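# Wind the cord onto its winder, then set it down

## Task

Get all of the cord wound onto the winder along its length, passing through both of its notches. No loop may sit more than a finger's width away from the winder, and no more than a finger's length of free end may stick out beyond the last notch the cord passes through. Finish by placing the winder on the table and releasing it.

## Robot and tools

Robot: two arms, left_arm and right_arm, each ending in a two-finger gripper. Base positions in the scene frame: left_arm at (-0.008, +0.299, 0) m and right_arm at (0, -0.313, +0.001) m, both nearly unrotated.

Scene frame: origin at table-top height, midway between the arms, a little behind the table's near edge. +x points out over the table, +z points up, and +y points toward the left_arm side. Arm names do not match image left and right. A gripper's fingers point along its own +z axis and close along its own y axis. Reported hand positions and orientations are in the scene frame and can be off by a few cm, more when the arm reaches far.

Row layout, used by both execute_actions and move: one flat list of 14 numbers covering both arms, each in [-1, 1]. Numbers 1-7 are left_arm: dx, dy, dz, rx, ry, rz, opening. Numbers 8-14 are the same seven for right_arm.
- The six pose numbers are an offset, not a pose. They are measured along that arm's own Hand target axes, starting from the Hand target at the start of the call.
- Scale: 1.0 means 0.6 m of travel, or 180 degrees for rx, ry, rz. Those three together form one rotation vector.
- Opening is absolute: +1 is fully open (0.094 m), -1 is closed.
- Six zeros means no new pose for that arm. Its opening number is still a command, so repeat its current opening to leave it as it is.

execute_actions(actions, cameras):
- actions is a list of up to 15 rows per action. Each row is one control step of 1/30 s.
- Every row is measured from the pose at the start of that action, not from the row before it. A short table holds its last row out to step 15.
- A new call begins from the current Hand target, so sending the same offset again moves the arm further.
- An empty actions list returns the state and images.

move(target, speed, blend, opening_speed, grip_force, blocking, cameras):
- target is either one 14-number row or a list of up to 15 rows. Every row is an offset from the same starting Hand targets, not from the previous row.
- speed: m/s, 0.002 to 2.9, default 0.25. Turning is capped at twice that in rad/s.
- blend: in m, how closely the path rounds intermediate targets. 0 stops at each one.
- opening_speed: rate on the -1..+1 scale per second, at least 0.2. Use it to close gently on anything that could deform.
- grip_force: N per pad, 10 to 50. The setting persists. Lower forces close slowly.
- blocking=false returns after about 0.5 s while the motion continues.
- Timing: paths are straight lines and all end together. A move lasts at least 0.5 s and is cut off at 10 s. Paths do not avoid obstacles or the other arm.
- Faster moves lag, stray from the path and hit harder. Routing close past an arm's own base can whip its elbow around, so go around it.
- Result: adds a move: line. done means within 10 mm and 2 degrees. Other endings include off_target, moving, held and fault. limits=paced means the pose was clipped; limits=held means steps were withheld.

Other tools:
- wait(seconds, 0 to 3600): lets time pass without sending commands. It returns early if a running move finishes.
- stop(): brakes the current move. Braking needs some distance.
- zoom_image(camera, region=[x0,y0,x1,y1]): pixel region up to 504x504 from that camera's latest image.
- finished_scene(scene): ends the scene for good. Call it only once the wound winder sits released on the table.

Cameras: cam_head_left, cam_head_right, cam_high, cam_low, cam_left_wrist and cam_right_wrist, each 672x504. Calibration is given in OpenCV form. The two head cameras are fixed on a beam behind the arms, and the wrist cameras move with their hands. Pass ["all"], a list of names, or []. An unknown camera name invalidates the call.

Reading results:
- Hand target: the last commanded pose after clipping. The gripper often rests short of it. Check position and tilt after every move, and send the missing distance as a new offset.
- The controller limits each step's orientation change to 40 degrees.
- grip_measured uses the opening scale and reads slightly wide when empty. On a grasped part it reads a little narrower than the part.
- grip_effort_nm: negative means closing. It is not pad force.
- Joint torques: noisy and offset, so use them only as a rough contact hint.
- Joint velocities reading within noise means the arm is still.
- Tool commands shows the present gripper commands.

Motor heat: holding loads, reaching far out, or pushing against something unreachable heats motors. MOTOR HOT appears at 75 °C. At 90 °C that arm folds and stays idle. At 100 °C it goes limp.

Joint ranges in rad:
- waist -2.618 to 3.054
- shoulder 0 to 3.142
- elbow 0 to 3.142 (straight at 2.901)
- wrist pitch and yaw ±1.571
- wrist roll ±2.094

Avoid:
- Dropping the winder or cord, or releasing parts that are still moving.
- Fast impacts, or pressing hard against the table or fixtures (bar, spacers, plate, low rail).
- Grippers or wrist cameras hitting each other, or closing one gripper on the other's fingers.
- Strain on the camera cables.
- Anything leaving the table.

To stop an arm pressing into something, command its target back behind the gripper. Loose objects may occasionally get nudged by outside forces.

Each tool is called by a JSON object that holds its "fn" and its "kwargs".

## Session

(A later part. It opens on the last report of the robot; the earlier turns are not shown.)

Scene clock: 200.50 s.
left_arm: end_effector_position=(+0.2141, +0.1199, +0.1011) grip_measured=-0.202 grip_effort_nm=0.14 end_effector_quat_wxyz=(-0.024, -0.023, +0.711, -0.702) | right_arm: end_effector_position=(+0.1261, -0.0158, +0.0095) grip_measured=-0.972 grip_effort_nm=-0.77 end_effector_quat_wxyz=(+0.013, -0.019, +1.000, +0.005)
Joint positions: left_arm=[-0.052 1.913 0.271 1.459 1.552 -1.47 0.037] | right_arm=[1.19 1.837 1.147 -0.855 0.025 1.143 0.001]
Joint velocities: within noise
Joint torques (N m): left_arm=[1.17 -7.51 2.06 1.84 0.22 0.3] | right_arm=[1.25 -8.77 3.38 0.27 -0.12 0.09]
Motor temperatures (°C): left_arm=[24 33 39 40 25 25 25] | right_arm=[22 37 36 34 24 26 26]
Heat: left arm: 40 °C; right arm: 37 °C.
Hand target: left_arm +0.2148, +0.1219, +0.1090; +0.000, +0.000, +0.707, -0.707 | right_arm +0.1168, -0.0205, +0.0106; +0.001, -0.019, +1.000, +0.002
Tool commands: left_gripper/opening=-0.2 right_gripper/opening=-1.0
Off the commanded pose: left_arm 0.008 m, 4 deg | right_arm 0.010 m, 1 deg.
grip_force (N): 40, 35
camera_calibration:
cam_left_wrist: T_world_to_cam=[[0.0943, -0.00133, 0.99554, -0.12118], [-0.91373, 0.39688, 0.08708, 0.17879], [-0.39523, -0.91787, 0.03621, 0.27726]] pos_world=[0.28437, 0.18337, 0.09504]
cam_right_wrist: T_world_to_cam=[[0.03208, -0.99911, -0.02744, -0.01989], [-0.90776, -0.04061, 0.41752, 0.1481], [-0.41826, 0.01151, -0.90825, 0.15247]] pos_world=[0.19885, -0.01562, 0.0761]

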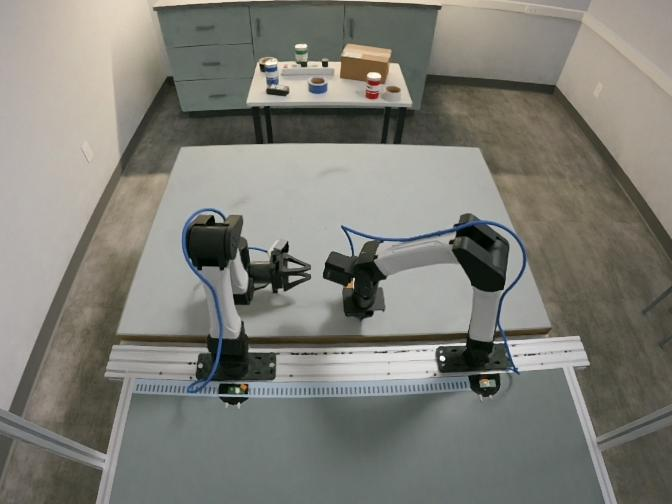

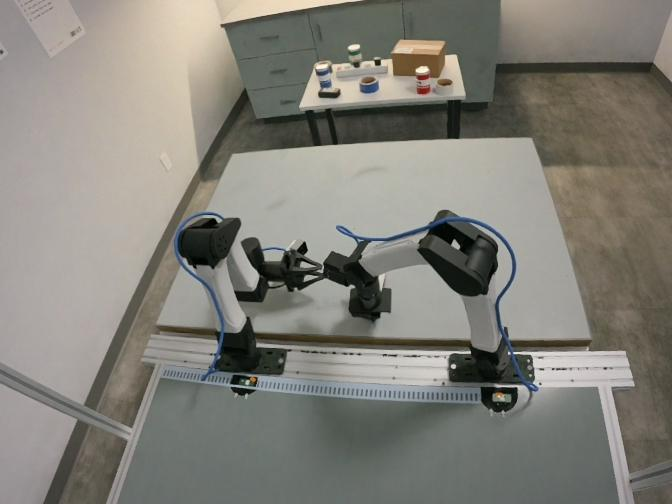

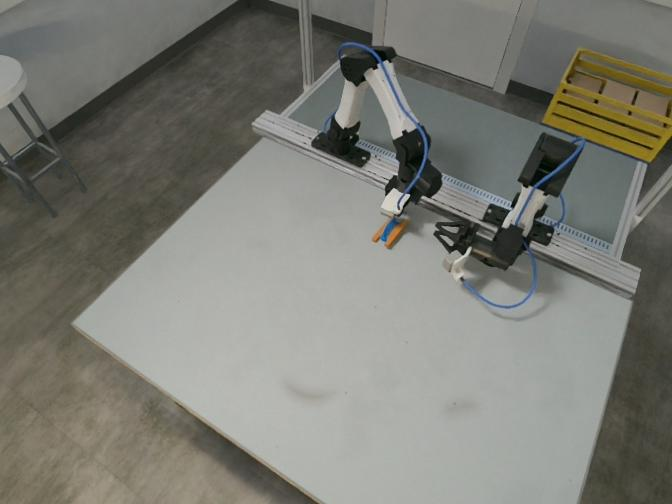

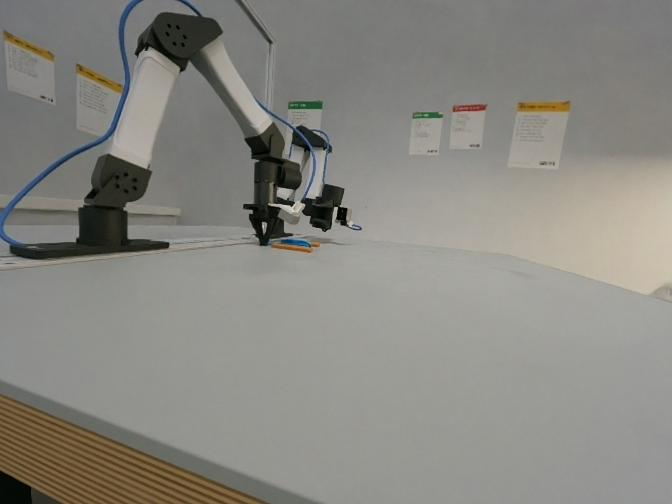

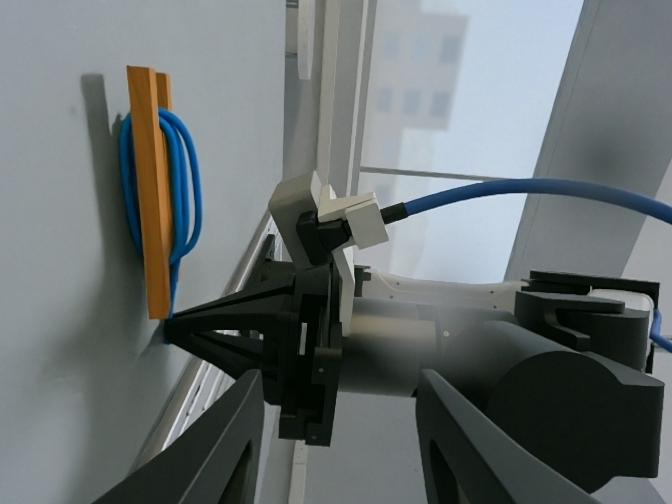

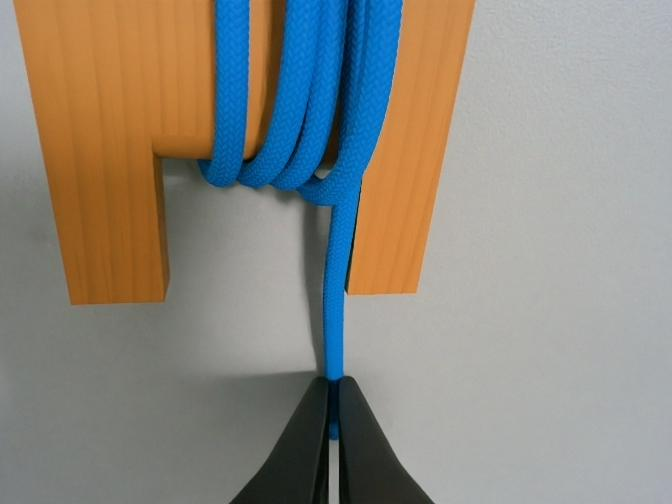

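{"fn": "move", "kwargs": {"target": [[0,0,0,0,0,0,-0.2, -0.005,0,0,0,0,0,-1.0],[0,0,0,0,0,0,-0.2, -0.005,0,0,0,0,0,-0.5],[0,0,0,0,0,0,-0.2, -0.03,0,-0.13,0,0,0,-0.5]], "speed": [0.04,0.04,0.15], "opening_speed": 0.5, "cameras": ["cam_right_wrist", "cam_left_wrist", "cam_low"]}}

{"fn": "zoom_image", "kwargs": {"camera": "cam_left_wrist", "region": [90, 40, 260, 380]}}

{"fn": "zoom_image", "kwargs": {"camera": "cam_right_wrist", "region": [180, 0, 480, 400]}}

{"fn": "zoom_image", "kwargs": {"camera": "cam_low", "region": [235, 215, 335, 265]}}

Scene clock: 205.10 s.
left_arm: end_effector_position=(+0.2141, +0.1199, +0.1011) grip_measured=-0.202 grip_effort_nm=0.14 end_effector_quat_wxyz=(-0.024, -0.023, +0.711, -0.702) | right_arm: end_effector_position=(+0.1329, -0.0232, +0.0796) grip_measured=-0.502 grip_effort_nm=0.07 end_effector_quat_wxyz=(+0.000, -0.017, +1.000, -0.009)
Joint positions: left_arm=[-0.052 1.913 0.271 1.459 1.552 -1.47 0.037] | right_arm=[1.156 1.771 1.357 -1.166 0.014 1.114 0.023]
Joint torques (N m): left_arm=[1.2 -7.54 2.02 1.85 0.22 0.31] | right_arm=[-0.29 -8.29 6.75 0.19 -0.01 -0.18]
Heat: left arm: 40 °C; right arm: 38 °C.
Hand target: left_arm +0.2148, +0.1219, +0.1090; +0.000, +0.000, +0.707, -0.707 | right_arm +0.1349, -0.0202, +0.0887; +0.001, -0.018, +1.000, +0.002
Off the commanded pose: left_arm 0.008 m, 4 deg | right_arm 0.010 m, 1 deg.
grip_force (N): 40, 35
move: done
cam_left_wrist: T_world_to_cam=[[0.0943, -0.00133, 0.99554, -0.12118], [-0.91373, 0.39688, 0.08708, 0.17879], [-0.39523, -0.91787, 0.03621, 0.27726]] pos_world=[0.28437, 0.18337, 0.09504]
cam_right_wrist: T_world_to_cam=[[0.0274, -0.99962, -0.00011, -0.02713], [-0.89751, -0.02465, 0.4403, 0.12193], [-0.44014, -0.01197, -0.89785, 0.22066]] pos_world=[0.2073, -0.02148, 0.14443]
Images, in order (width x height): cam_low 672x504, cam_left_wrist 672x504, cam_right_wrist 672x504.

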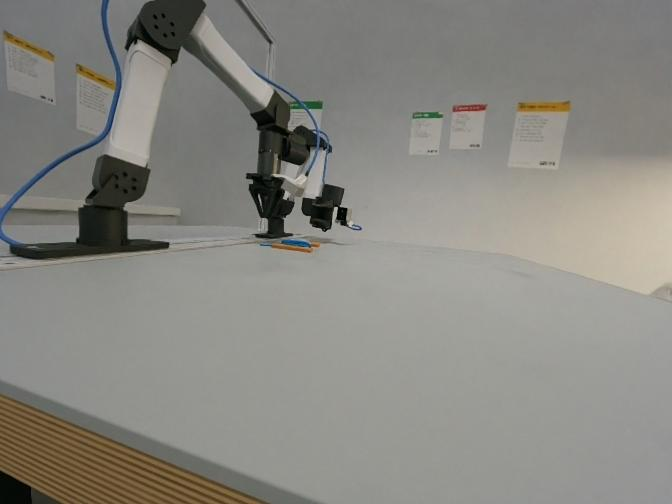

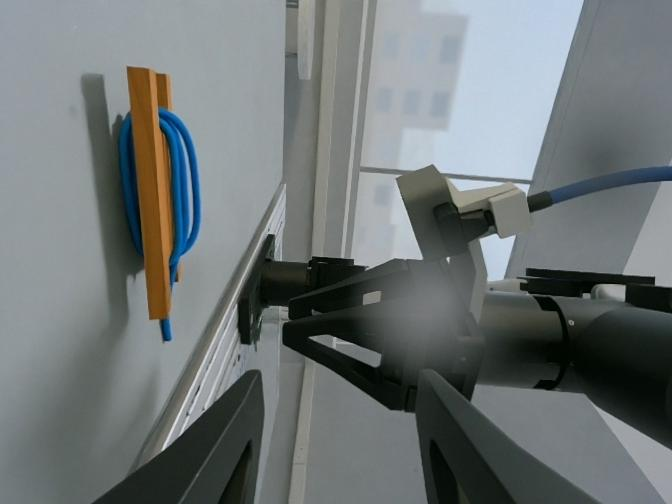

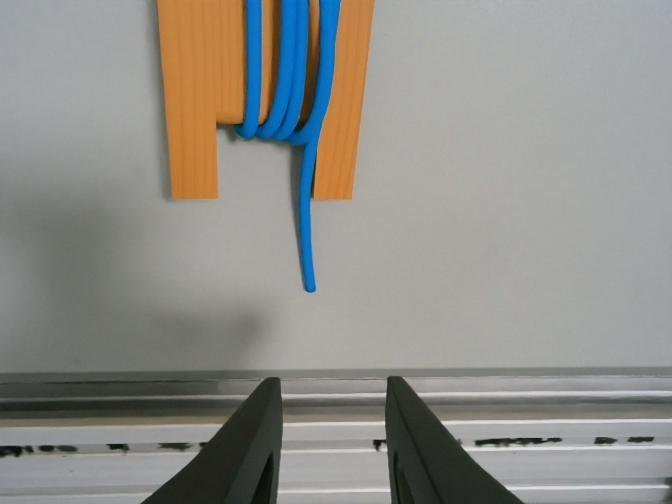

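Scaled by 1.482 from the camera's image (finer frame: 960x720).

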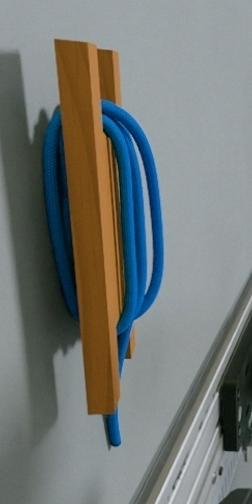

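Scaled by 1.260 from the camera's image (finer frame: 960x720).

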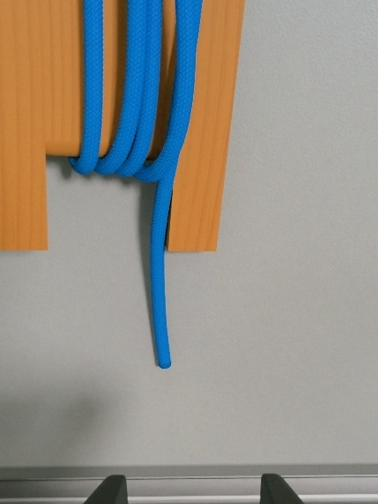

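Scaled by 5.040 from the camera's image (finer frame: 960x720).

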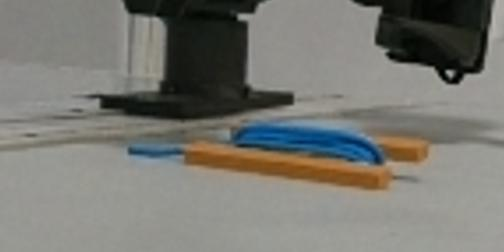

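{"fn": "move", "kwargs": {"target": [0,0,0,0,0,0,-0.2, -0.0588,0.0107,0.0562,0,0,0,-1.0], "speed": 0.15, "grip_force": [40, 50], "cameras": ["cam_right_wrist"]}}

{"fn": "zoom_image", "kwargs": {"camera": "cam_right_wrist", "region": [180, 150, 480, 504]}}

Scene clock: 207.60 s.
left_arm: end_effector_position=(+0.2141, +0.1199, +0.1011) grip_measured=-0.202 grip_effort_nm=0.14 end_effector_quat_wxyz=(-0.024, -0.023, +0.711, -0.702) | right_arm: end_effector_position=(+0.1655, -0.0198, +0.0552) grip_measured=-0.997 grip_effort_nm=-0.19 end_effector_quat_wxyz=(+0.000, -0.017, +1.000, -0.007)
Joint positions: left_arm=[-0.052 1.913 0.271 1.459 1.552 -1.47 0.037] | right_arm=[1.071 1.853 1.362 -1.085 0.013 1.03 0]
Joint torques (N m): left_arm=[1.21 -7.51 2.04 1.85 0.22 0.29] | right_arm=[-0.05 -6.67 6.56 0.43 -0.01 -0.14]
Heat: left arm: 40 °C; right arm: 38 °C.
Hand target: left_arm +0.2148, +0.1219, +0.1090; +0.000, +0.000, +0.707, -0.707 | right_arm +0.1699, -0.0123, +0.0550; +0.001, -0.018, +1.000, +0.002
Off the commanded pose: left_arm 0.008 m, 4 deg | right_arm 0.009 m, 1 deg.
grip_force (N): 40, 50
move: done
cam_right_wrist: T_world_to_cam=[[0.02629, -0.99965, -0.00378, -0.02423], [-0.89771, -0.02528, 0.43986, 0.162], [-0.4398, -0.00817, -0.89806, 0.2131]] pos_world=[0.23979, -0.01839, 0.12003]

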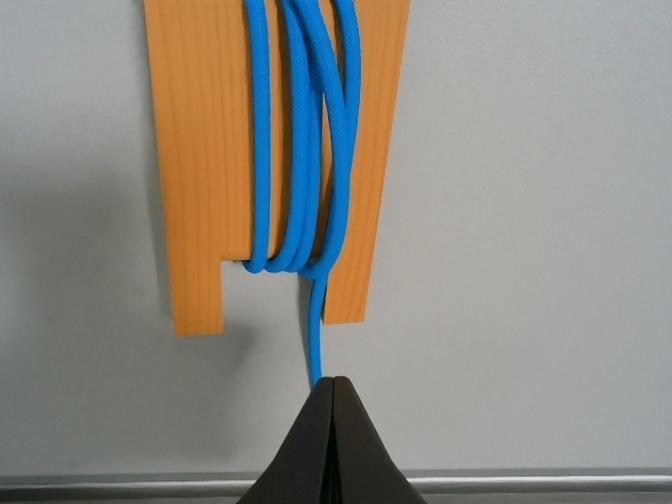

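Scaled by 1.424 from the camera's image (finer frame: 960x720).

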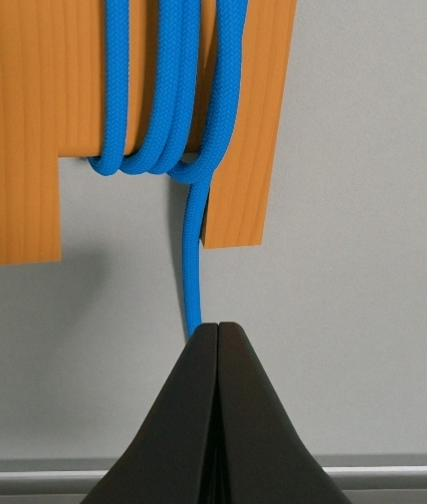

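{"fn": "move", "kwargs": {"target": [0,0,0,0,0,0,-0.2, -0.05,0,-0.16,0,0,0,-0.9], "speed": 0.25, "cameras": ["cam_right_wrist", "cam_left_wrist"]}}

{"fn": "zoom_image", "kwargs": {"camera": "cam_right_wrist", "region": [180, 30, 450, 380]}}

{"fn": "zoom_image", "kwargs": {"camera": "cam_left_wrist", "region": [90, 40, 260, 380]}}

Scene clock: 210.70 s.
left_arm: end_effector_position=(+0.2141, +0.1199, +0.1011) grip_measured=-0.202 grip_effort_nm=0.14 end_effector_quat_wxyz=(-0.024, -0.023, +0.711, -0.702) | right_arm: end_effector_position=(+0.1983, -0.0130, +0.1510) grip_measured=-0.902 grip_effort_nm=0.07 end_effector_quat_wxyz=(+0.007, -0.017, +1.000, +0.003)
Joint positions: left_arm=[-0.052 1.913 0.271 1.459 1.552 -1.47 0.037] | right_arm=[1.001 1.896 1.803 -1.457 0.012 0.96 0.005]
Joint torques (N m): left_arm=[1.21 -7.54 2.03 1.84 0.22 0.3] | right_arm=[-0.12 -7.2 6.86 0.28 -0.02 -0.15]
Heat: left arm: 40 °C; right arm: 38 °C.
Hand target: left_arm +0.2148, +0.1219, +0.1090; +0.000, +0.000, +0.707, -0.707 | right_arm +0.1998, -0.0116, +0.1510; +0.000, -0.018, +1.000, +0.002
Off the commanded pose: left_arm 0.008 m, 4 deg | right_arm 0.002 m, 1 deg.
grip_force (N): 40, 50
move: done
cam_left_wrist: T_world_to_cam=[[0.0943, -0.00133, 0.99554, -0.12118], [-0.91373, 0.39688, 0.08708, 0.17879], [-0.39523, -0.91787, 0.03621, 0.27726]] pos_world=[0.28437, 0.18337, 0.09504]
cam_right_wrist: T_world_to_cam=[[0.02668, -0.99935, -0.02402, -0.01497], [-0.90294, -0.03441, 0.42838, 0.15218], [-0.42893, 0.01026, -0.90328, 0.31254]] pos_world=[0.27187, -0.01293, 0.21676]
Images, in order (width x height): cam_left_wrist 672x504, cam_right_wrist 672x504.

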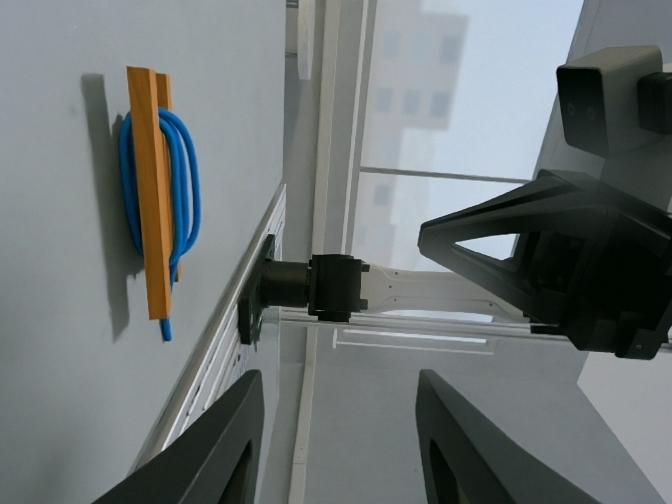

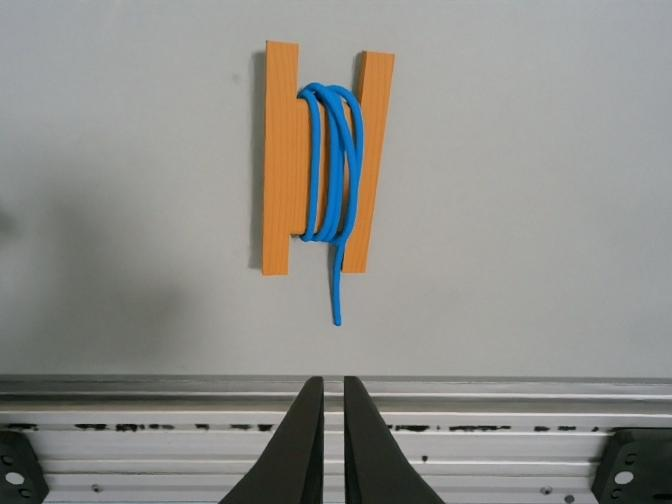

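Scaled by 1.440 from the camera's image (finer frame: 960x720).

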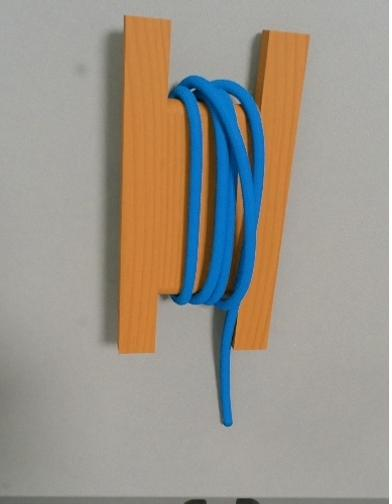

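Scaled by 1.482 from the camera's image (finer frame: 960x720).

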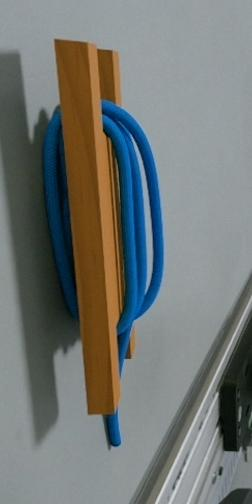

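{"fn": "finished_scene", "kwargs": {"scene": 2}}

The scene is finished: the task was done.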